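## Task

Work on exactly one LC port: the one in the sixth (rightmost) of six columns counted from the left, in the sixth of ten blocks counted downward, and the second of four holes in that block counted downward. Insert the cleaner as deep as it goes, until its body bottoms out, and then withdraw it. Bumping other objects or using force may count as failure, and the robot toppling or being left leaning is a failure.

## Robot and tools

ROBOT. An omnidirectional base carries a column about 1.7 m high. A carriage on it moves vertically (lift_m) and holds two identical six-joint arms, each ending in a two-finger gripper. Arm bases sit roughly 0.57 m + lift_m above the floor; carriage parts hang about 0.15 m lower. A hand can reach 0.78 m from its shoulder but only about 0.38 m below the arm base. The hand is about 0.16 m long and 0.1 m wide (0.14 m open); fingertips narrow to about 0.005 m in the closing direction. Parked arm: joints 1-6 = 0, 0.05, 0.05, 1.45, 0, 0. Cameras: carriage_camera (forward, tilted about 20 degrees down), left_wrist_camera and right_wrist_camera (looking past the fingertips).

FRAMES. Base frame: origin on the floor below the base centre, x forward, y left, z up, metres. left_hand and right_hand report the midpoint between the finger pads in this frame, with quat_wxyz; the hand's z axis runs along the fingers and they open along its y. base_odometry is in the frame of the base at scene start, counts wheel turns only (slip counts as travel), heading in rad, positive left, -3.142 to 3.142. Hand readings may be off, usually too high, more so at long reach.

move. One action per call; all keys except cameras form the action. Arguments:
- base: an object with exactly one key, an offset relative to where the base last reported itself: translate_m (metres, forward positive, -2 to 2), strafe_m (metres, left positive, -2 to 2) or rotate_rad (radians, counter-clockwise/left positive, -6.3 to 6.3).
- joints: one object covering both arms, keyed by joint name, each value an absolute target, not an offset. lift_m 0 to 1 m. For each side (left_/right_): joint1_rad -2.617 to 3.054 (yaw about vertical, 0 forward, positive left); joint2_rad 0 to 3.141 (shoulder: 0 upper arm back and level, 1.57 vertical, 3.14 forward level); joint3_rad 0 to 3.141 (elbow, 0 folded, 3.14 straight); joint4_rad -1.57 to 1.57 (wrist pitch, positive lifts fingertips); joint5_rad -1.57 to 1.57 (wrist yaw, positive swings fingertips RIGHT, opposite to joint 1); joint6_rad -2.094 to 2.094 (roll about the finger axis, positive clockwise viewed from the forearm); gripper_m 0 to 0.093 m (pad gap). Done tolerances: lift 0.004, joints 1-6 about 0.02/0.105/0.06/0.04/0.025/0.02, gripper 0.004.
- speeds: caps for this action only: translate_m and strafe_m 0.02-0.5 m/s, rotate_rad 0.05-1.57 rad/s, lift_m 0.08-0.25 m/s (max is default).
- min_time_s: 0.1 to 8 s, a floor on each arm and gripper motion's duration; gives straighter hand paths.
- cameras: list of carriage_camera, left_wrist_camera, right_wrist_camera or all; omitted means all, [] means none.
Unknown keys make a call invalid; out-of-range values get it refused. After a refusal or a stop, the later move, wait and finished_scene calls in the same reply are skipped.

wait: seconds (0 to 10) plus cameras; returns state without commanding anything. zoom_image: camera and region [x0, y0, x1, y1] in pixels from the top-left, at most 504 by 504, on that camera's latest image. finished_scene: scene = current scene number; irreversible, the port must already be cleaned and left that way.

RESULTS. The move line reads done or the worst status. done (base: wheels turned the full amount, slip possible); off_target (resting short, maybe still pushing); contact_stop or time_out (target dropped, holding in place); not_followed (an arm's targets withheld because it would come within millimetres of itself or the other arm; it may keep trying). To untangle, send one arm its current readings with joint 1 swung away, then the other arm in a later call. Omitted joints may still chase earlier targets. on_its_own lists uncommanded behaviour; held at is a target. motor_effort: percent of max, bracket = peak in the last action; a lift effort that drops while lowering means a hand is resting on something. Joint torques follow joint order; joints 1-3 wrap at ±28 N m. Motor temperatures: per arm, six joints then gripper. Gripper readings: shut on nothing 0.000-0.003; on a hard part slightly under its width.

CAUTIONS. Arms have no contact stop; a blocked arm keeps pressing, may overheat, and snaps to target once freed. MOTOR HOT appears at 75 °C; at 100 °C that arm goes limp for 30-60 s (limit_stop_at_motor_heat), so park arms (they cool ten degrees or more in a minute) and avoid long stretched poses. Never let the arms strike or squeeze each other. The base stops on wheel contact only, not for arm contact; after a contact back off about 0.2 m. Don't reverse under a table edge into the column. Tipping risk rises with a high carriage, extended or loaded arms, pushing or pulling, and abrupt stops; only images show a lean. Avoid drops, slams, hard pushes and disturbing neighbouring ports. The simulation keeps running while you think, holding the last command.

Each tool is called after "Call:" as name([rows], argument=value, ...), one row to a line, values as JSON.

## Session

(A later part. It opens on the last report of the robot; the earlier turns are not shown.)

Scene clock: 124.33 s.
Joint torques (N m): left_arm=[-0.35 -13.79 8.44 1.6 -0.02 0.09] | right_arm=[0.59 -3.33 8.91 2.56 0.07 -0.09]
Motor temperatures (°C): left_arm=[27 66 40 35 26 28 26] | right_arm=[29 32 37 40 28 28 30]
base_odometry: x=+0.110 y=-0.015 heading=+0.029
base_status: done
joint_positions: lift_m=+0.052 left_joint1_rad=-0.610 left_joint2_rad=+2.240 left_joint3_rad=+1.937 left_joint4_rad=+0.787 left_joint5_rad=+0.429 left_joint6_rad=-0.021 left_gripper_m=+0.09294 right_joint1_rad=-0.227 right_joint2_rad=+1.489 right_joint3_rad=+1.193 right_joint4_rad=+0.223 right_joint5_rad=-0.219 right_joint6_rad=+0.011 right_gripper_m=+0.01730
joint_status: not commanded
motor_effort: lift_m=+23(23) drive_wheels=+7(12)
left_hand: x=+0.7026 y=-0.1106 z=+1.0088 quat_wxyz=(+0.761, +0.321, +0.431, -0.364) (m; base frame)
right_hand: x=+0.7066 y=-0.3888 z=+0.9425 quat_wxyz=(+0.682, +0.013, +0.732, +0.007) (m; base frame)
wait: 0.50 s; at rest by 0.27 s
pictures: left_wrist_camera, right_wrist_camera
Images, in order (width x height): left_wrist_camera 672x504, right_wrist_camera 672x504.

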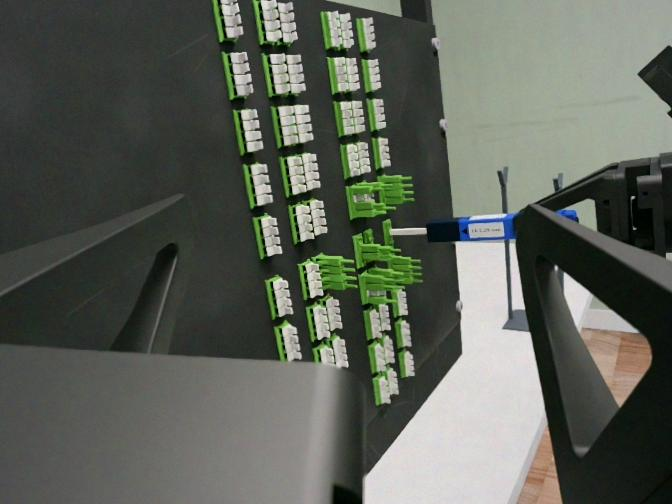

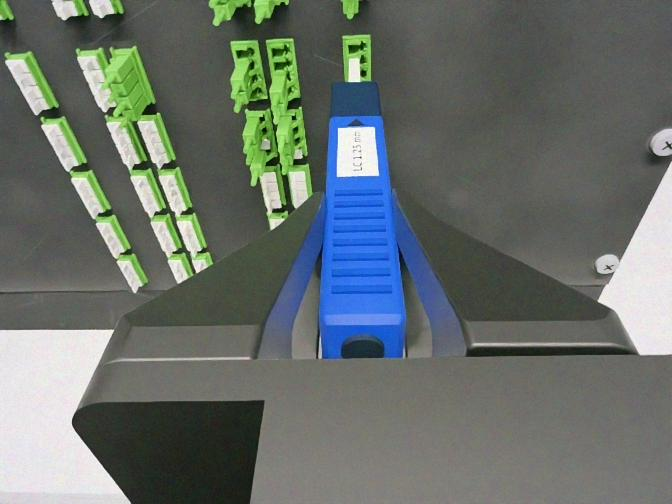

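Call:
move(joints={"right_joint2_rad": 1.56, "right_joint4_rad": 0.26, "right_joint5_rad": -0.192}, min_time_s=2, cameras=[])

Call:
wait(seconds=0.3, cameras=["right_wrist_camera","left_wrist_camera"])

Call:
zoom_image(camera="left_wrist_camera", region=[340, 190, 520, 255])

Call:
zoom_image(camera="right_wrist_camera", region=[330, 20, 400, 90])

Scene clock: 127.17 s.
Joint torques (N m): left_arm=[-0.36 -13.97 8.46 1.59 -0.03 0.08] | right_arm=[0.54 -0.51 8.91 2.76 0.18 -0.1]
Motor temperatures (°C): left_arm=[27 66 40 35 26 28 26] | right_arm=[29 32 37 41 28 28 30]
move: off_target
base_odometry: x=+0.110 y=-0.015 heading=+0.029
base_status: not commanded
joint_positions: lift_m=+0.052 left_joint1_rad=-0.610 left_joint2_rad=+2.240 left_joint3_rad=+1.937 left_joint4_rad=+0.787 left_joint5_rad=+0.429 left_joint6_rad=-0.021 left_gripper_m=+0.09294 right_joint1_rad=-0.227 right_joint2_rad=+1.491 right_joint3_rad=+1.193 right_joint4_rad=+0.225 right_joint5_rad=-0.219 right_joint6_rad=+0.011 right_gripper_m=+0.01730
joint_status: right_joint5_rad off_target (ended at -0.219, target -0.192); the others done
motor_effort: lift_m=+22(23) drive_wheels=+8(8)
left_hand: x=+0.7026 y=-0.1106 z=+1.0088 quat_wxyz=(+0.761, +0.321, +0.431, -0.364) (m; base frame)
right_hand: x=+0.7072 y=-0.3890 z=+0.9418 quat_wxyz=(+0.681, +0.013, +0.732, +0.007) (m; base frame)
pictures: none
No camera images: "cameras" was empty.

Scene clock: 127.47 s.
Joint torques (N m): left_arm=[-0.36 -13.97 8.46 1.58 -0.03 0.08] | right_arm=[0.46 -0.55 8.88 2.73 0.18 -0.09]
Motor temperatures (°C): left_arm=[27 66 40 35 26 28 26] | right_arm=[29 32 37 41 28 28 30]
base_odometry: x=+0.110 y=-0.015 heading=+0.029
base_status: not commanded
joint_positions: lift_m=+0.052 left_joint1_rad=-0.610 left_joint2_rad=+2.240 left_joint3_rad=+1.937 left_joint4_rad=+0.787 left_joint5_rad=+0.429 left_joint6_rad=-0.021 left_gripper_m=+0.09294 right_joint1_rad=-0.227 right_joint2_rad=+1.491 right_joint3_rad=+1.193 right_joint4_rad=+0.225 right_joint5_rad=-0.219 right_joint6_rad=+0.011 right_gripper_m=+0.01730
joint_status: right_joint5_rad off_target (ended at -0.219, target -0.192); the others done
motor_effort: lift_m=+23(23) drive_wheels=+8(8)
left_hand: x=+0.7026 y=-0.1106 z=+1.0088 quat_wxyz=(+0.761, +0.321, +0.431, -0.364) (m; base frame)
right_hand: x=+0.7072 y=-0.3890 z=+0.9418 quat_wxyz=(+0.681, +0.013, +0.732, +0.007) (m; base frame)
wait: 0.30 s; at rest by 0.27 s
pictures: left_wrist_camera, right_wrist_camera
Images, in order (width x height): left_wrist_camera 672x504, right_wrist_camera 672x504.

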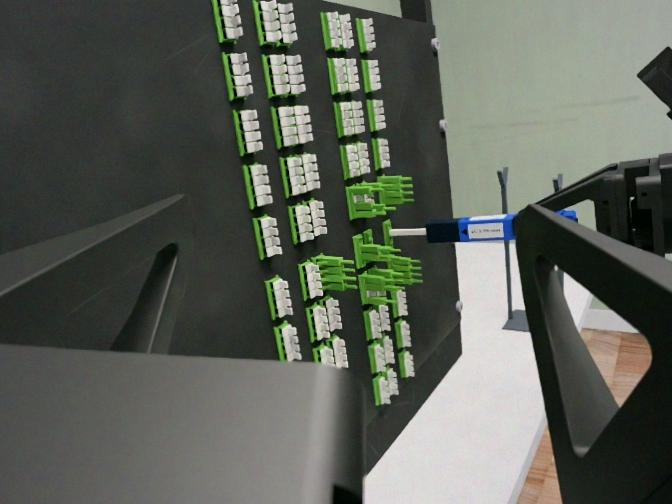

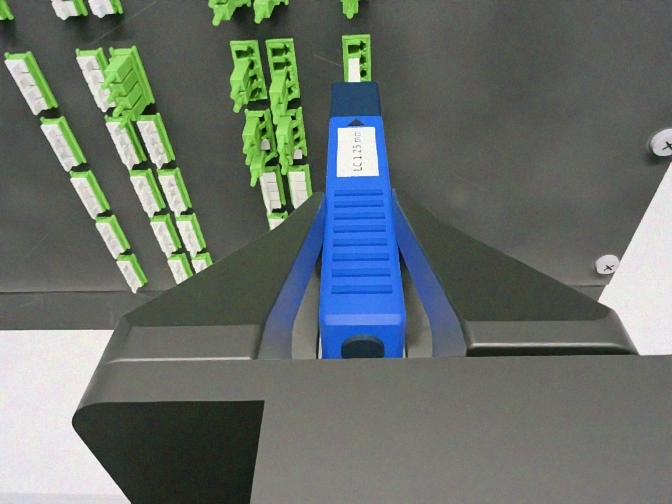

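Scaled by 2.800 from the camera's 672x504 image, which has a finer 960x720 frame.

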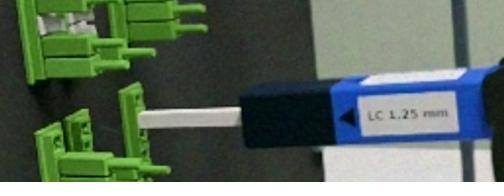

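Scaled by 7.200 from the camera's 672x504 image, which has a finer 960x720 frame.

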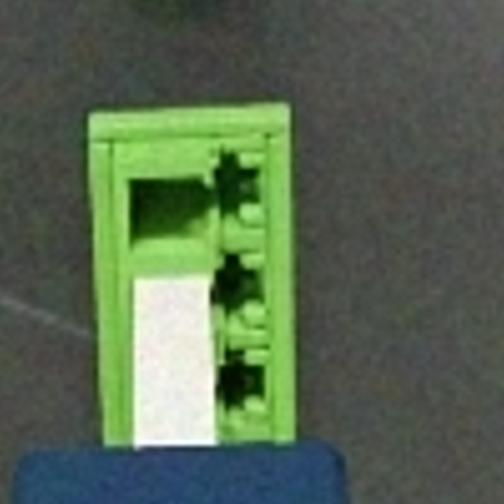

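Call:
move(base={"translate_m": 0.002}, joints={"right_joint2_rad": 1.58, "right_joint4_rad": 0.265}, speeds={"translate_m": 0.02}, min_time_s=1, cameras=[])

Call:
wait(seconds=0.3, cameras=["right_wrist_camera","left_wrist_camera"])

Call:
zoom_image(camera="left_wrist_camera", region=[340, 190, 520, 255])

Call:
zoom_image(camera="right_wrist_camera", region=[330, 20, 400, 90])

Scene clock: 129.27 s.
Joint torques (N m): left_arm=[-0.36 -13.89 8.39 1.6 -0.03 0.08] | right_arm=[1.01 0.91 8.85 2.89 0.27 -0.09]
Motor temperatures (°C): left_arm=[27 67 40 35 26 28 26] | right_arm=[29 32 37 41 28 28 30]
move: off_target
base_odometry: x=+0.112 y=-0.015 heading=+0.028
base_status: done
joint_positions: lift_m=+0.052 left_joint1_rad=-0.610 left_joint2_rad=+2.240 left_joint3_rad=+1.937 left_joint4_rad=+0.786 left_joint5_rad=+0.429 left_joint6_rad=-0.021 left_gripper_m=+0.09294 right_joint1_rad=-0.232 right_joint2_rad=+1.496 right_joint3_rad=+1.193 right_joint4_rad=+0.221 right_joint5_rad=-0.229 right_joint6_rad=+0.011 right_gripper_m=+0.01730
joint_status: right_joint4_rad off_target (ended at +0.220, target +0.265); the others done
motor_effort: lift_m=+22(23) drive_wheels=+10(17)
left_hand: x=+0.7026 y=-0.1106 z=+1.0087 quat_wxyz=(+0.760, +0.321, +0.431, -0.364) (m; base frame)
right_hand: x=+0.7077 y=-0.3897 z=+0.9387 quat_wxyz=(+0.678, +0.012, +0.735, +0.009) (m; base frame)
pictures: none
No camera images: "cameras" was empty.

Scene clock: 129.57 s.
Joint torques (N m): left_arm=[-0.36 -14.05 8.51 1.58 -0.03 0.09] | right_arm=[0.98 0.91 8.92 2.86 0.27 -0.09]
Motor temperatures (°C): left_arm=[27 67 40 35 26 28 26] | right_arm=[29 32 37 42 28 28 30]
base_odometry: x=+0.112 y=-0.015 heading=+0.028
base_status: done
joint_positions: lift_m=+0.052 left_joint1_rad=-0.610 left_joint2_rad=+2.240 left_joint3_rad=+1.937 left_joint4_rad=+0.786 left_joint5_rad=+0.429 left_joint6_rad=-0.021 left_gripper_m=+0.09294 right_joint1_rad=-0.232 right_joint2_rad=+1.496 right_joint3_rad=+1.193 right_joint4_rad=+0.221 right_joint5_rad=-0.229 right_joint6_rad=+0.011 right_gripper_m=+0.01730
joint_status: right_joint4_rad off_target (ended at +0.220, target +0.265); the others done
motor_effort: lift_m=+22(23) drive_wheels=+10(17)
left_hand: x=+0.7026 y=-0.1106 z=+1.0087 quat_wxyz=(+0.760, +0.321, +0.431, -0.364) (m; base frame)
right_hand: x=+0.7077 y=-0.3897 z=+0.9387 quat_wxyz=(+0.678, +0.012, +0.735, +0.009) (m; base frame)
wait: 0.30 s; at rest by 0.27 s
pictures: left_wrist_camera, right_wrist_camera
Images, in order (width x height): left_wrist_camera 672x504, right_wrist_camera 672x504.

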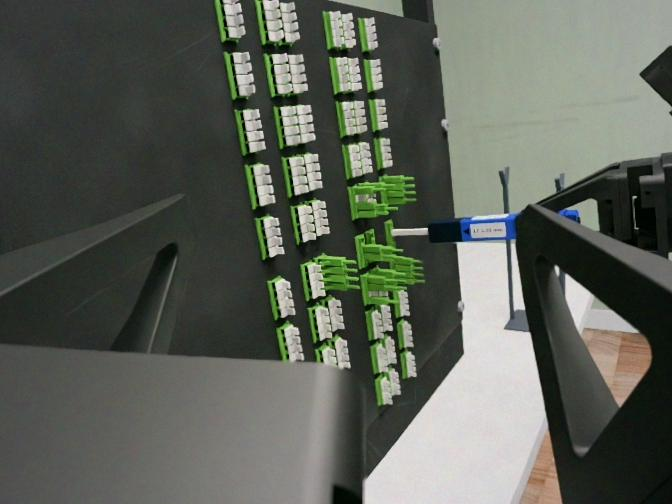

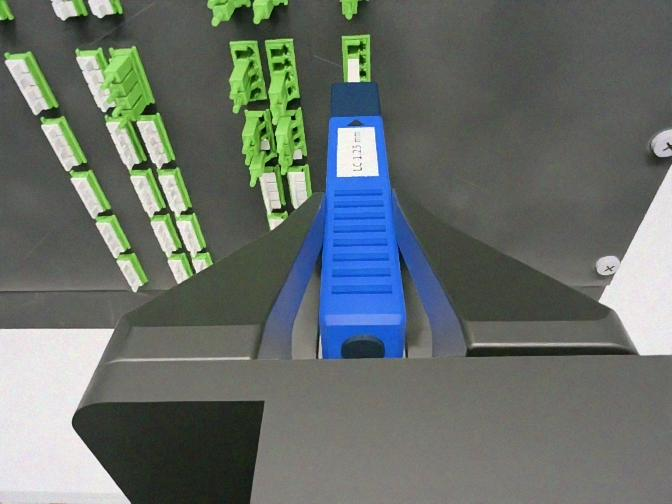

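Scaled by 2.800 from the camera's 672x504 image, which has a finer 960x720 frame.

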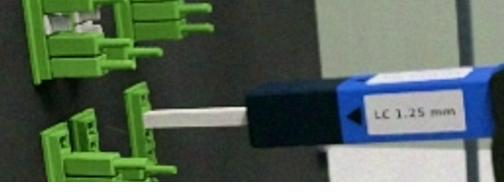

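Scaled by 7.200 from the camera's 672x504 image, which has a finer 960x720 frame.

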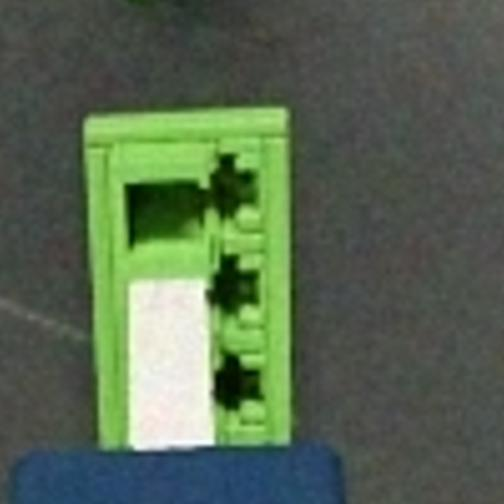

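Call:
move(base={"translate_m": -0.007}, joints={"right_joint2_rad": 1.527, "right_joint4_rad": 0.25}, speeds={"translate_m": 0.02}, cameras=[])

Call:
move(base={"rotate_rad": 0.0015}, speeds={"rotate_rad": 0.05}, cameras=[])

Call:
wait(seconds=1, cameras=["right_wrist_camera","left_wrist_camera"])

Call:
zoom_image(camera="left_wrist_camera", region=[340, 190, 520, 255])

Call:
zoom_image(camera="right_wrist_camera", region=[330, 20, 400, 90])

Scene clock: 132.20 s.
Joint torques (N m): left_arm=[-0.35 -13.97 8.4 1.59 -0.02 0.09] | right_arm=[0.69 -4.31 8.94 2.43 0.15 -0.08]
Motor temperatures (°C): left_arm=[27 67 40 35 26 28 26] | right_arm=[29 32 37 42 28 28 30]
move: done
base_odometry: x=+0.105 y=-0.015 heading=+0.028
base_status: done
joint_positions: lift_m=+0.052 left_joint1_rad=-0.610 left_joint2_rad=+2.240 left_joint3_rad=+1.937 left_joint4_rad=+0.786 left_joint5_rad=+0.429 left_joint6_rad=-0.021 left_gripper_m=+0.09294 right_joint1_rad=-0.229 right_joint2_rad=+1.499 right_joint3_rad=+1.193 right_joint4_rad=+0.242 right_joint5_rad=-0.217 right_joint6_rad=+0.011 right_gripper_m=+0.01730
joint_status: all done
motor_effort: lift_m=+22(22) drive_wheels=+2(7)
left_hand: x=+0.7026 y=-0.1106 z=+1.0087 quat_wxyz=(+0.760, +0.321, +0.431, -0.364) (m; base frame)
right_hand: x=+0.7090 y=-0.3907 z=+0.9423 quat_wxyz=(+0.685, +0.013, +0.729, +0.005) (m; base frame)
pictures: none
No camera images: "cameras" was empty.

Scene clock: 132.60 s.
Joint torques (N m): left_arm=[-0.36 -14.17 8.44 1.58 -0.02 0.08] | right_arm=[0.77 -4.44 8.92 2.42 0.14 -0.07]
Motor temperatures (°C): left_arm=[27 67 40 35 26 28 26] | right_arm=[29 31 37 42 28 28 30]
move: done
base_odometry: x=+0.105 y=-0.015 heading=+0.030
base_status: done
joint_positions: lift_m=+0.052 left_joint1_rad=-0.610 left_joint2_rad=+2.240 left_joint3_rad=+1.937 left_joint4_rad=+0.786 left_joint5_rad=+0.429 left_joint6_rad=-0.021 left_gripper_m=+0.09294 right_joint1_rad=-0.229 right_joint2_rad=+1.500 right_joint3_rad=+1.193 right_joint4_rad=+0.243 right_joint5_rad=-0.216 right_joint6_rad=+0.011 right_gripper_m=+0.01730
joint_status: not commanded
motor_effort: lift_m=+22(22) drive_wheels=+3(4)
left_hand: x=+0.7026 y=-0.1106 z=+1.0087 quat_wxyz=(+0.760, +0.321, +0.431, -0.364) (m; base frame)
right_hand: x=+0.7092 y=-0.3909 z=+0.9420 quat_wxyz=(+0.685, +0.014, +0.729, +0.004) (m; base frame)
pictures: none
No camera images: "cameras" was empty.

Scene clock: 133.60 s.
Joint torques (N m): left_arm=[-0.38 -13.9 8.47 1.6 -0.02 0.09] | right_arm=[0.69 -4.44 8.92 2.42 0.15 -0.09]
Motor temperatures (°C): left_arm=[27 67 40 35 26 28 26] | right_arm=[29 31 37 42 28 28 30]
base_odometry: x=+0.105 y=-0.015 heading=+0.030
base_status: done
joint_positions: lift_m=+0.052 left_joint1_rad=-0.610 left_joint2_rad=+2.240 left_joint3_rad=+1.937 left_joint4_rad=+0.786 left_joint5_rad=+0.429 left_joint6_rad=-0.021 left_gripper_m=+0.09294 right_joint1_rad=-0.229 right_joint2_rad=+1.500 right_joint3_rad=+1.193 right_joint4_rad=+0.243 right_joint5_rad=-0.215 right_joint6_rad=+0.011 right_gripper_m=+0.01730
joint_status: not commanded
motor_effort: lift_m=+22(22) drive_wheels=+3(4)
left_hand: x=+0.7026 y=-0.1106 z=+1.0087 quat_wxyz=(+0.760, +0.321, +0.431, -0.364) (m; base frame)
right_hand: x=+0.7092 y=-0.3910 z=+0.9420 quat_wxyz=(+0.685, +0.014, +0.729, +0.004) (m; base frame)
wait: 1.00 s; at rest by 0.27 s
pictures: left_wrist_camera, right_wrist_camera
Images, in order (width x height): left_wrist_camera 672x504, right_wrist_camera 672x504.

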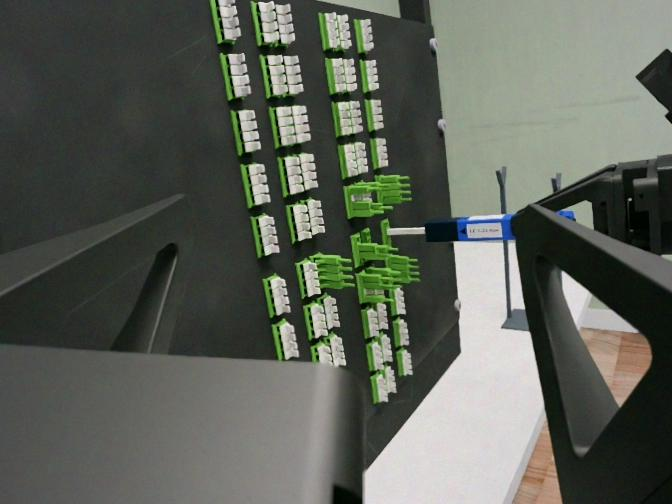

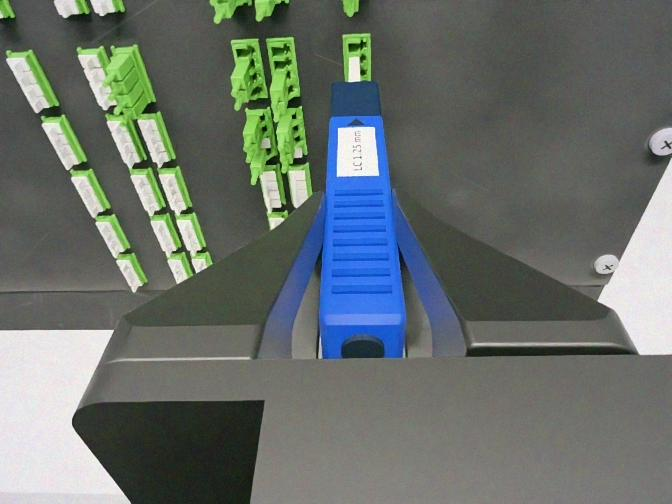

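Scaled by 2.800 from the camera's 672x504 image, which has a finer 960x720 frame.

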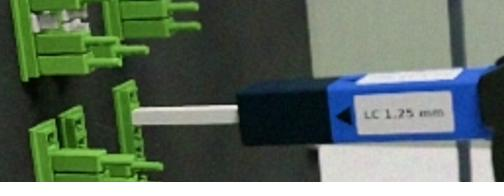

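Scaled by 7.200 from the camera's 672x504 image, which has a finer 960x720 frame.

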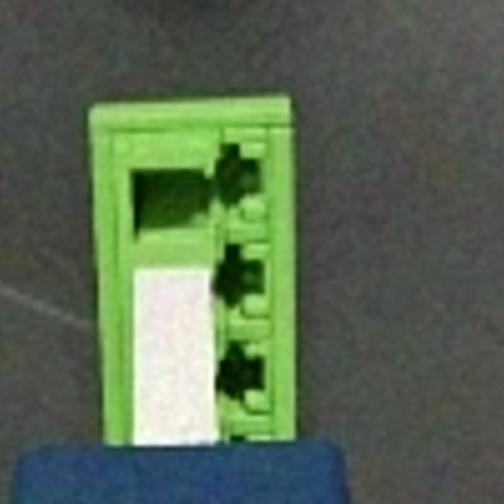

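Call:
move(base={"strafe_m": 0.001}, joints={"right_joint1_rad": -0.21, "right_joint5_rad": -0.185}, speeds={"strafe_m": 0.02}, cameras=[])

Call:
wait(seconds=0.7, cameras=["right_wrist_camera","left_wrist_camera"])

Call:
zoom_image(camera="left_wrist_camera", region=[340, 190, 520, 255])

Call:
zoom_image(camera="right_wrist_camera", region=[330, 20, 400, 90])

Scene clock: 134.53 s.
Joint torques (N m): left_arm=[-0.18 -14.05 8.59 1.54 -0.05 0.08] | right_arm=[0.98 -4.36 8.95 2.45 0.06 -0.08]
Motor temperatures (°C): left_arm=[27 67 40 35 26 28 26] | right_arm=[29 31 37 42 28 28 30]
move: done
base_odometry: x=+0.105 y=-0.014 heading=+0.029
base_status: done
joint_positions: lift_m=+0.052 left_joint1_rad=-0.610 left_joint2_rad=+2.240 left_joint3_rad=+1.937 left_joint4_rad=+0.786 left_joint5_rad=+0.429 left_joint6_rad=-0.021 left_gripper_m=+0.09294 right_joint1_rad=-0.218 right_joint2_rad=+1.500 right_joint3_rad=+1.193 right_joint4_rad=+0.243 right_joint5_rad=-0.198 right_joint6_rad=+0.011 right_gripper_m=+0.01730
joint_status: all done
motor_effort: lift_m=+22(22) drive_wheels=+4(5)
left_hand: x=+0.7026 y=-0.1106 z=+1.0087 quat_wxyz=(+0.760, +0.321, +0.431, -0.364) (m; base frame)
right_hand: x=+0.7100 y=-0.3885 z=+0.9420 quat_wxyz=(+0.685, +0.016, +0.729, +0.001) (m; base frame)
pictures: none
No camera images: "cameras" was empty.

Scene clock: 135.23 s.
Joint torques (N m): left_arm=[-0.35 -14.04 8.44 1.58 -0.02 0.08] | right_arm=[0.91 -4.49 8.84 2.4 0.04 -0.1]
Motor temperatures (°C): left_arm=[27 68 40 35 26 28 26] | right_arm=[29 31 37 42 28 28 30]
base_odometry: x=+0.104 y=-0.014 heading=+0.029
base_status: done
joint_positions: lift_m=+0.052 left_joint1_rad=-0.610 left_joint2_rad=+2.240 left_joint3_rad=+1.937 left_joint4_rad=+0.786 left_joint5_rad=+0.429 left_joint6_rad=-0.021 left_gripper_m=+0.09294 right_joint1_rad=-0.218 right_joint2_rad=+1.500 right_joint3_rad=+1.193 right_joint4_rad=+0.243 right_joint5_rad=-0.198 right_joint6_rad=+0.011 right_gripper_m=+0.01730
joint_status: all done
motor_effort: lift_m=+22(22) drive_wheels=+5(5)
left_hand: x=+0.7026 y=-0.1106 z=+1.0087 quat_wxyz=(+0.760, +0.321, +0.431, -0.364) (m; base frame)
right_hand: x=+0.7100 y=-0.3885 z=+0.9420 quat_wxyz=(+0.685, +0.016, +0.729, +0.001) (m; base frame)
wait: 0.70 s; at rest by 0.27 s
pictures: left_wrist_camera, right_wrist_camera
Images, in order (width x height): left_wrist_camera 672x504, right_wrist_camera 672x504.

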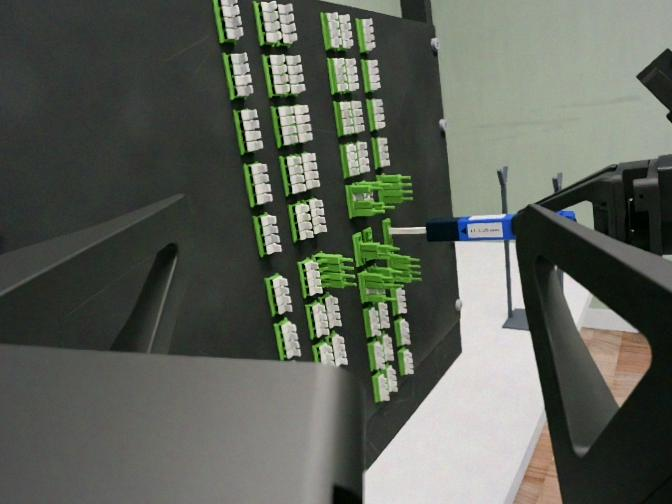

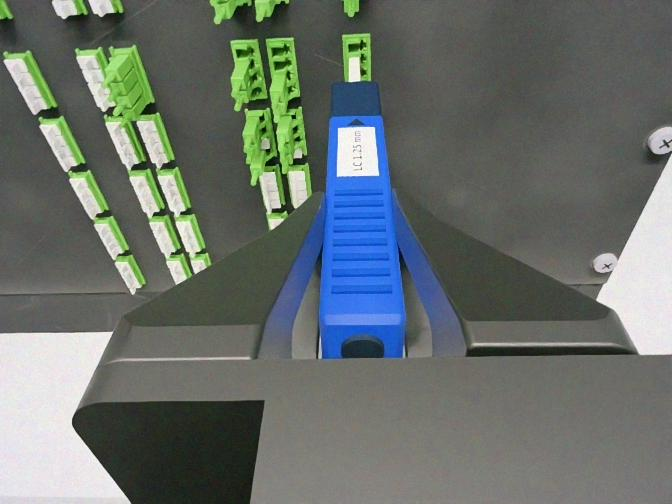

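Scaled by 2.800 from the camera's 672x504 image, which has a finer 960x720 frame.

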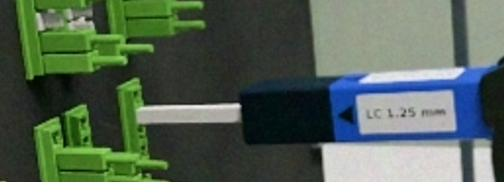

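Scaled by 7.200 from the camera's 672x504 image, which has a finer 960x720 frame.

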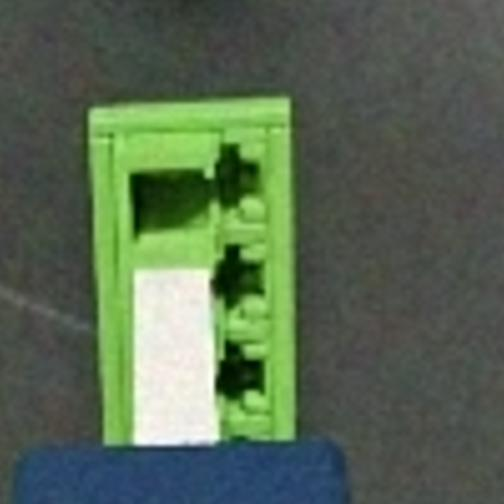

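Call:
move(base={"translate_m": 0.004}, joints={"right_joint2_rad": 1.55, "right_joint4_rad": 0.262}, speeds={"translate_m": 0.02}, cameras=[])

Call:
wait(seconds=0.5, cameras=["right_wrist_camera","left_wrist_camera"])

Call:
zoom_image(camera="left_wrist_camera", region=[340, 190, 520, 255])

Call:
zoom_image(camera="right_wrist_camera", region=[330, 20, 400, 90])

Scene clock: 136.13 s.
Joint torques (N m): left_arm=[-0.36 -14.02 8.5 1.58 -0.03 0.08] | right_arm=[0.99 -1.85 8.95 2.68 0.07 -0.09]
Motor temperatures (°C): left_arm=[27 68 40 35 26 28 26] | right_arm=[29 31 37 42 28 28 30]
move: done
base_odometry: x=+0.108 y=-0.014 heading=+0.029
base_status: done
joint_positions: lift_m=+0.052 left_joint1_rad=-0.610 left_joint2_rad=+2.240 left_joint3_rad=+1.937 left_joint4_rad=+0.786 left_joint5_rad=+0.429 left_joint6_rad=-0.021 left_gripper_m=+0.09294 right_joint1_rad=-0.219 right_joint2_rad=+1.495 right_joint3_rad=+1.193 right_joint4_rad=+0.233 right_joint5_rad=-0.202 right_joint6_rad=+0.011 right_gripper_m=+0.01730
joint_status: all done
motor_effort: lift_m=+22(22) drive_wheels=+9(13)
left_hand: x=+0.7026 y=-0.1106 z=+1.0087 quat_wxyz=(+0.760, +0.321, +0.431, -0.364) (m; base frame)
right_hand: x=+0.7087 y=-0.3880 z=+0.9420 quat_wxyz=(+0.683, +0.015, +0.730, +0.003) (m; base frame)
pictures: none
No camera images: "cameras" was empty.

Scene clock: 136.63 s.
Joint torques (N m): left_arm=[-0.38 -13.79 8.21 1.58 -0.03 0.08] | right_arm=[1.01 -1.84 8.87 2.67 0.08 -0.09]
Motor temperatures (°C): left_arm=[27 68 40 35 26 28 26] | right_arm=[29 31 37 42 28 28 30]
base_odometry: x=+0.108 y=-0.014 heading=+0.029
base_status: done
joint_positions: lift_m=+0.052 left_joint1_rad=-0.610 left_joint2_rad=+2.240 left_joint3_rad=+1.937 left_joint4_rad=+0.786 left_joint5_rad=+0.429 left_joint6_rad=-0.021 left_gripper_m=+0.09294 right_joint1_rad=-0.219 right_joint2_rad=+1.495 right_joint3_rad=+1.193 right_joint4_rad=+0.233 right_joint5_rad=-0.202 right_joint6_rad=+0.011 right_gripper_m=+0.01730
joint_status: all done
motor_effort: lift_m=+22(22) drive_wheels=+10(13)
left_hand: x=+0.7026 y=-0.1106 z=+1.0087 quat_wxyz=(+0.760, +0.321, +0.431, -0.364) (m; base frame)
right_hand: x=+0.7087 y=-0.3880 z=+0.9420 quat_wxyz=(+0.683, +0.015, +0.730, +0.003) (m; base frame)
wait: 0.50 s; at rest by 0.27 s
pictures: left_wrist_camera, right_wrist_camera
Images, in order (width x height): left_wrist_camera 672x504, right_wrist_camera 672x504.

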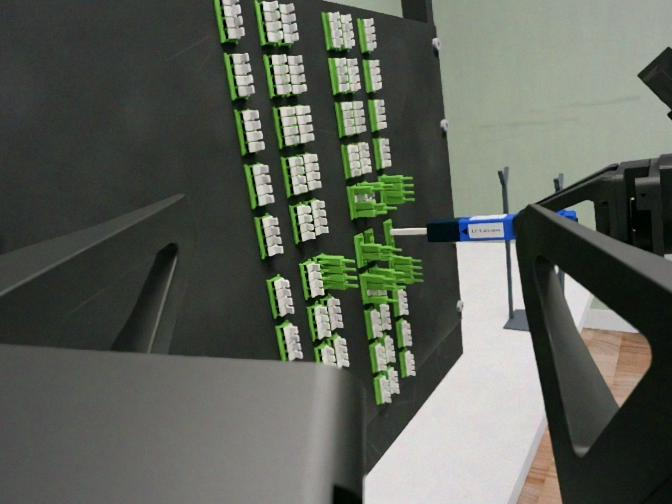

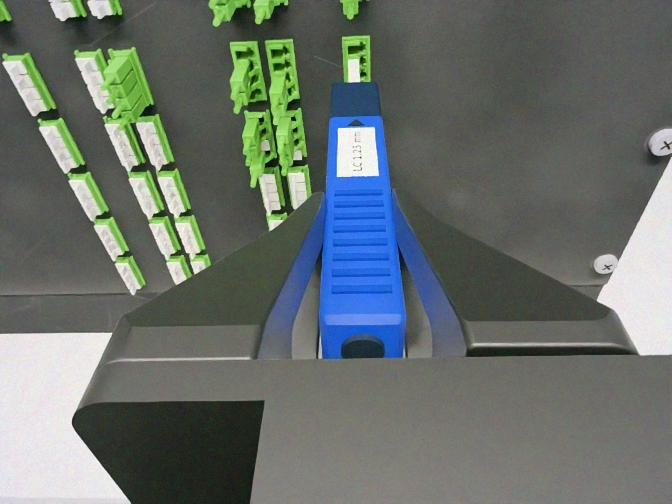

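Scaled by 2.800 from the camera's 672x504 image, which has a finer 960x720 frame.

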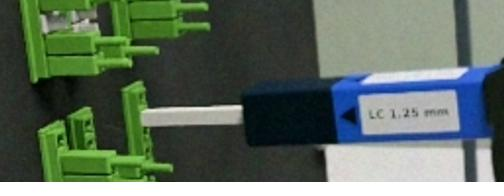

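Scaled by 7.200 from the camera's 672x504 image, which has a finer 960x720 frame.

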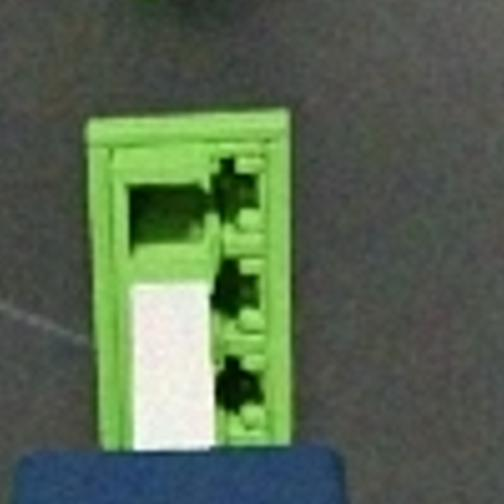

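Call:
move(base={"translate_m": 0.003}, joints={"right_joint2_rad": 1.575, "right_joint4_rad": 0.28, "right_joint1_rad": -0.205, "right_joint5_rad": -0.18}, speeds={"translate_m": 0.02}, cameras=[])

Call:
wait(seconds=0.5, cameras=["right_wrist_camera","left_wrist_camera"])

Call:
zoom_image(camera="left_wrist_camera", region=[340, 190, 520, 255])

Call:
zoom_image(camera="right_wrist_camera", region=[330, 20, 400, 90])

Scene clock: 137.57 s.
Joint torques (N m): left_arm=[-0.36 -13.97 8.47 1.6 -0.03 0.08] | right_arm=[1.62 0.57 8.88 3.02 0.17 -0.09]
Motor temperatures (°C): left_arm=[27 68 40 35 26 28 26] | right_arm=[29 31 37 42 28 28 30]
move: off_target
base_odometry: x=+0.111 y=-0.015 heading=+0.028
base_status: done
joint_positions: lift_m=+0.052 left_joint1_rad=-0.610 left_joint2_rad=+2.240 left_joint3_rad=+1.937 left_joint4_rad=+0.786 left_joint5_rad=+0.429 left_joint6_rad=-0.021 left_gripper_m=+0.09294 right_joint1_rad=-0.220 right_joint2_rad=+1.495 right_joint3_rad=+1.193 right_joint4_rad=+0.222 right_joint5_rad=-0.204 right_joint6_rad=+0.011 right_gripper_m=+0.01730
joint_status: right_joint4_rad off_target (ended at +0.222, target +0.280); the others done
motor_effort: lift_m=+22(22) drive_wheels=+12(18)
left_hand: x=+0.7026 y=-0.1106 z=+1.0087 quat_wxyz=(+0.760, +0.321, +0.431, -0.364) (m; base frame)
right_hand: x=+0.7085 y=-0.3882 z=+0.9393 quat_wxyz=(+0.679, +0.016, +0.734, +0.004) (m; base frame)
pictures: none
No camera images: "cameras" was empty.

Scene clock: 138.07 s.
Joint torques (N m): left_arm=[-0.35 -13.85 8.4 1.63 -0.03 0.08] | right_arm=[1.59 0.39 8.91 3.01 0.14 -0.09]
Motor temperatures (°C): left_arm=[27 68 40 35 26 28 26] | right_arm=[29 31 37 42 28 28 30]
base_odometry: x=+0.111 y=-0.015 heading=+0.028
base_status: done
joint_positions: lift_m=+0.052 left_joint1_rad=-0.610 left_joint2_rad=+2.240 left_joint3_rad=+1.937 left_joint4_rad=+0.786 left_joint5_rad=+0.429 left_joint6_rad=-0.021 left_gripper_m=+0.09294 right_joint1_rad=-0.220 right_joint2_rad=+1.495 right_joint3_rad=+1.193 right_joint4_rad=+0.222 right_joint5_rad=-0.204 right_joint6_rad=+0.011 right_gripper_m=+0.01730
joint_status: right_joint4_rad off_target (ended at +0.222, target +0.280); the others done
motor_effort: lift_m=+22(22) drive_wheels=+12(18)
left_hand: x=+0.7026 y=-0.1106 z=+1.0087 quat_wxyz=(+0.760, +0.321, +0.431, -0.364) (m; base frame)
right_hand: x=+0.7085 y=-0.3882 z=+0.9393 quat_wxyz=(+0.679, +0.016, +0.734, +0.004) (m; base frame)
wait: 0.50 s; at rest by 0.27 s
pictures: left_wrist_camera, right_wrist_camera
Images, in order (width x height): left_wrist_camera 672x504, right_wrist_camera 672x504.

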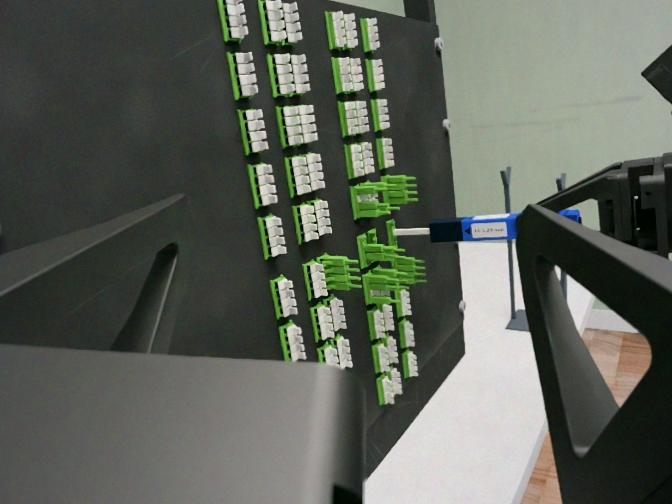

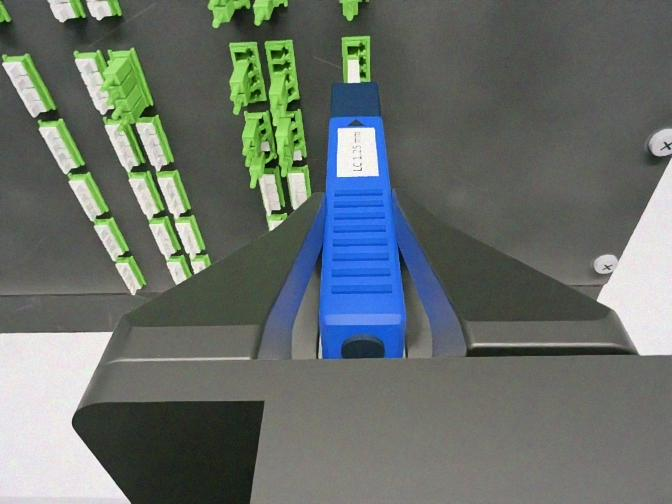

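Scaled by 2.800 from the camera's 672x504 image, which has a finer 960x720 frame.

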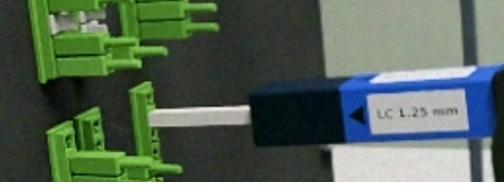

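Scaled by 7.200 from the camera's 672x504 image, which has a finer 960x720 frame.

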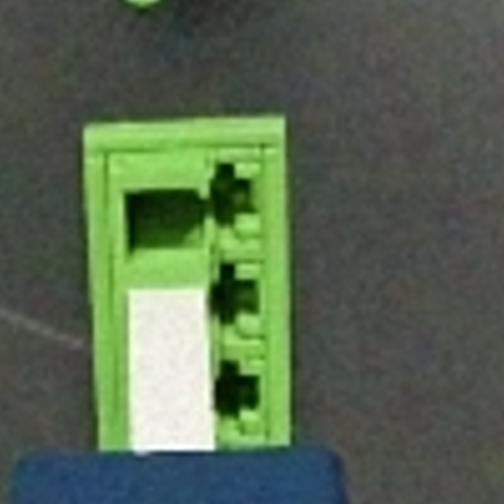

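Call:
move(joints={"lift_m": 0.0538, "right_joint2_rad": 1.585}, cameras=[])

Call:
wait(seconds=0.5, cameras=["right_wrist_camera","left_wrist_camera"])

Call:
zoom_image(camera="left_wrist_camera", region=[340, 190, 520, 255])

Call:
zoom_image(camera="right_wrist_camera", region=[330, 20, 400, 90])

Scene clock: 139.37 s.
Joint torques (N m): left_arm=[-0.35 -13.85 8.29 1.58 -0.02 0.09] | right_arm=[1.63 1.26 8.87 3.06 0.17 -0.1]
Motor temperatures (°C): left_arm=[27 68 40 35 26 28 26] | right_arm=[29 31 37 43 28 28 30]
move: done
base_odometry: x=+0.111 y=-0.015 heading=+0.028
base_status: not commanded
joint_positions: lift_m=+0.054 left_joint1_rad=-0.610 left_joint2_rad=+2.240 left_joint3_rad=+1.937 left_joint4_rad=+0.787 left_joint5_rad=+0.429 left_joint6_rad=-0.021 left_gripper_m=+0.09294 right_joint1_rad=-0.220 right_joint2_rad=+1.497 right_joint3_rad=+1.193 right_joint4_rad=+0.219 right_joint5_rad=-0.204 right_joint6_rad=+0.011 right_gripper_m=+0.01730
joint_status: all done
motor_effort: lift_m=+22(23) drive_wheels=+12(13)
left_hand: x=+0.7025 y=-0.1105 z=+1.0109 quat_wxyz=(+0.761, +0.321, +0.431, -0.364) (m; base frame)
right_hand: x=+0.7089 y=-0.3882 z=+0.9396 quat_wxyz=(+0.677, +0.016, +0.736, +0.005) (m; base frame)
pictures: none
No camera images: "cameras" was empty.

Scene clock: 139.87 s.
Joint torques (N m): left_arm=[-0.35 -13.96 8.44 1.56 -0.03 0.09] | right_arm=[1.58 1.31 8.95 3.05 0.16 -0.1]
Motor temperatures (°C): left_arm=[27 68 40 35 26 28 26] | right_arm=[29 31 37 43 28 28 30]
base_odometry: x=+0.111 y=-0.015 heading=+0.028
base_status: not commanded
joint_positions: lift_m=+0.054 left_joint1_rad=-0.610 left_joint2_rad=+2.240 left_joint3_rad=+1.937 left_joint4_rad=+0.787 left_joint5_rad=+0.429 left_joint6_rad=-0.021 left_gripper_m=+0.09294 right_joint1_rad=-0.220 right_joint2_rad=+1.497 right_joint3_rad=+1.193 right_joint4_rad=+0.219 right_joint5_rad=-0.204 right_joint6_rad=+0.011 right_gripper_m=+0.01730
joint_status: all done
motor_effort: lift_m=+22(23) drive_wheels=+13(13)
left_hand: x=+0.7025 y=-0.1105 z=+1.0109 quat_wxyz=(+0.761, +0.321, +0.431, -0.364) (m; base frame)
right_hand: x=+0.7089 y=-0.3882 z=+0.9396 quat_wxyz=(+0.677, +0.016, +0.736, +0.005) (m; base frame)
wait: 0.50 s; at rest by 0.27 s
pictures: left_wrist_camera, right_wrist_camera
Images, in order (width x height): left_wrist_camera 672x504, right_wrist_camera 672x504.

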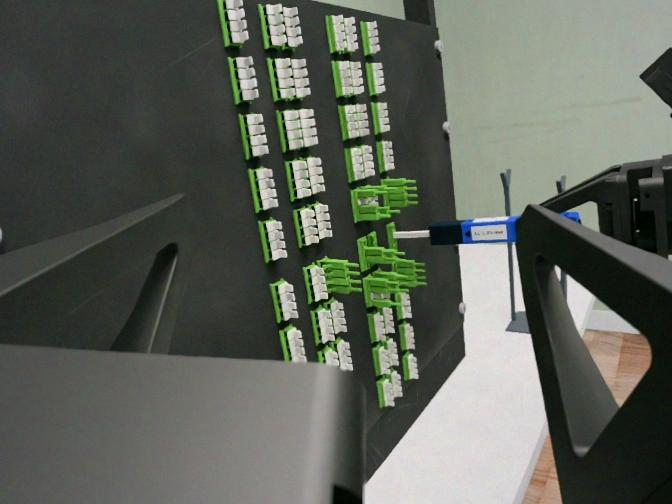

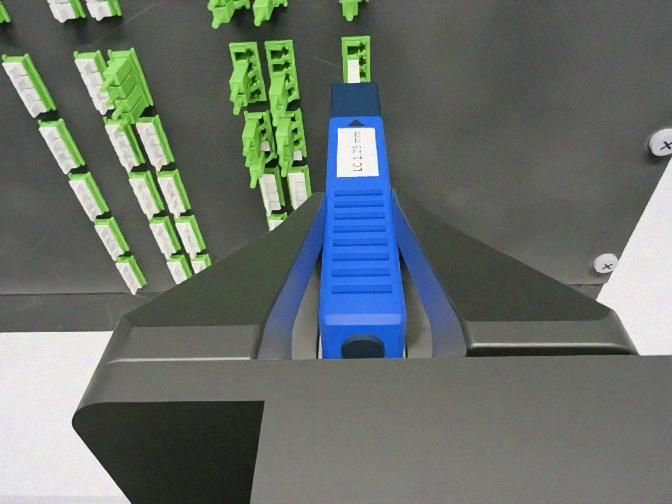

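Scaled by 2.800 from the camera's 672x504 image, which has a finer 960x720 frame.

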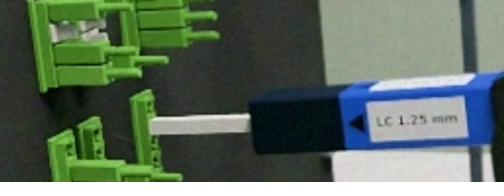

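Scaled by 7.200 from the camera's 672x504 image, which has a finer 960x720 frame.

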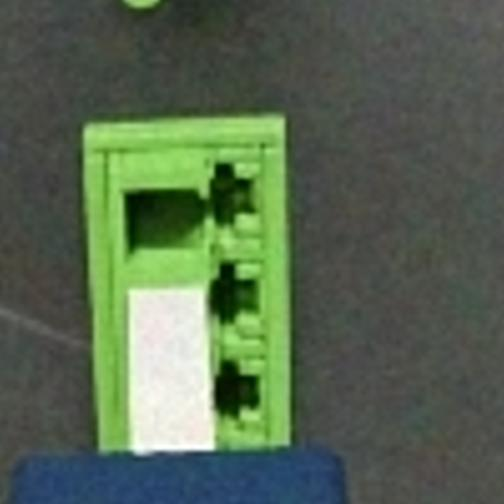

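Call:
move(base={"translate_m": 0.002}, joints={"right_joint2_rad": 1.6, "right_joint4_rad": 0.32}, speeds={"translate_m": 0.02}, min_time_s=1, cameras=[])

Call:
wait(seconds=0.5, cameras=["right_wrist_camera","left_wrist_camera"])

Call:
zoom_image(camera="left_wrist_camera", region=[340, 190, 520, 255])

Call:
zoom_image(camera="right_wrist_camera", region=[330, 20, 400, 90])

Scene clock: 141.67 s.
Joint torques (N m): left_arm=[-0.35 -13.96 8.46 1.58 -0.03 0.08] | right_arm=[1.88 2.99 8.91 3.55 0.21 -0.1]
Motor temperatures (°C): left_arm=[27 68 40 35 26 28 26] | right_arm=[29 31 37 44 28 28 30]
move: off_target
base_odometry: x=+0.113 y=-0.015 heading=+0.028
base_status: done
joint_positions: lift_m=+0.054 left_joint1_rad=-0.610 left_joint2_rad=+2.240 left_joint3_rad=+1.937 left_joint4_rad=+0.787 left_joint5_rad=+0.429 left_joint6_rad=-0.021 left_gripper_m=+0.09294 right_joint1_rad=-0.223 right_joint2_rad=+1.493 right_joint3_rad=+1.193 right_joint4_rad=+0.216 right_joint5_rad=-0.211 right_joint6_rad=+0.011 right_gripper_m=+0.01730
joint_status: right_joint2_rad off_target (ended at +1.493, target +1.600); right_joint4_rad off_target (ended at +0.216, target +0.320)
motor_effort: lift_m=+22(22) drive_wheels=+13(20)
left_hand: x=+0.7026 y=-0.1106 z=+1.0107 quat_wxyz=(+0.761, +0.321, +0.431, -0.364) (m; base frame)
right_hand: x=+0.7078 y=-0.3883 z=+0.9405 quat_wxyz=(+0.677, +0.015, +0.736, +0.006) (m; base frame)
pictures: none
No camera images: "cameras" was empty.

Scene clock: 142.17 s.
Joint torques (N m): left_arm=[-0.34 -13.97 8.46 1.58 -0.03 0.08] | right_arm=[1.91 3.07 8.91 3.54 0.23 -0.11]
Motor temperatures (°C): left_arm=[27 69 40 35 26 28 26] | right_arm=[29 31 37 44 28 28 30]
base_odometry: x=+0.113 y=-0.015 heading=+0.028
base_status: done
joint_positions: lift_m=+0.054 left_joint1_rad=-0.610 left_joint2_rad=+2.240 left_joint3_rad=+1.937 left_joint4_rad=+0.787 left_joint5_rad=+0.429 left_joint6_rad=-0.021 left_gripper_m=+0.09294 right_joint1_rad=-0.223 right_joint2_rad=+1.493 right_joint3_rad=+1.193 right_joint4_rad=+0.216 right_joint5_rad=-0.211 right_joint6_rad=+0.011 right_gripper_m=+0.01730
joint_status: right_joint2_rad off_target (ended at +1.493, target +1.600); right_joint4_rad off_target (ended at +0.216, target +0.320)
motor_effort: lift_m=+22(22) drive_wheels=+13(20)
left_hand: x=+0.7026 y=-0.1106 z=+1.0107 quat_wxyz=(+0.761, +0.321, +0.431, -0.364) (m; base frame)
right_hand: x=+0.7078 y=-0.3883 z=+0.9405 quat_wxyz=(+0.677, +0.015, +0.736, +0.006) (m; base frame)
wait: 0.50 s; at rest by 0.27 s
pictures: left_wrist_camera, right_wrist_camera
Images, in order (width x height): left_wrist_camera 672x504, right_wrist_camera 672x504.

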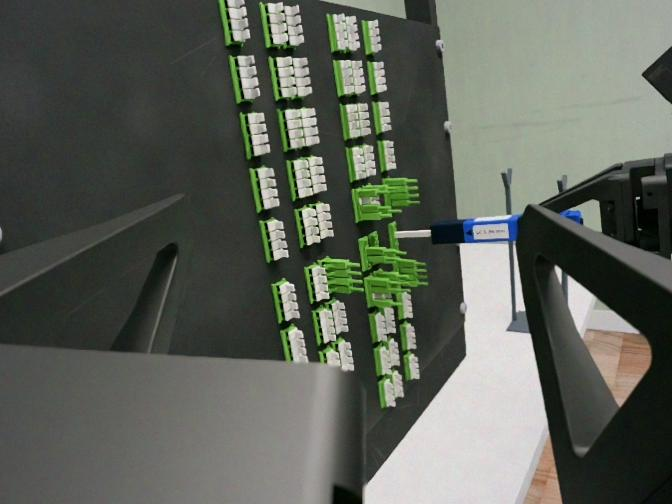

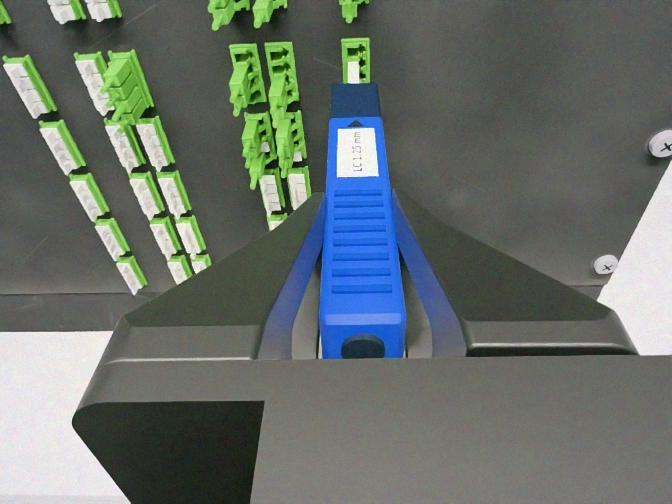

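Scaled by 2.800 from the camera's 672x504 image, which has a finer 960x720 frame.

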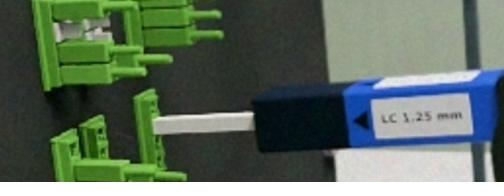

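Scaled by 7.200 from the camera's 672x504 image, which has a finer 960x720 frame.

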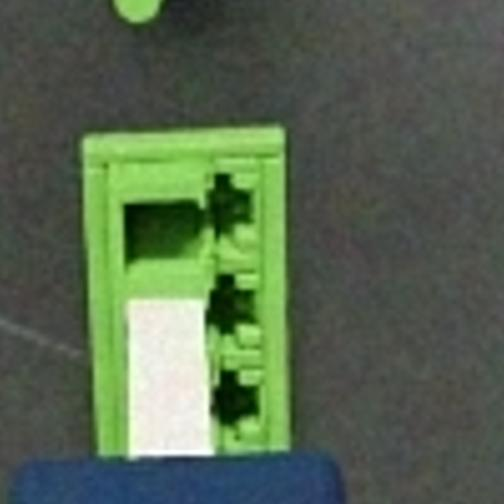

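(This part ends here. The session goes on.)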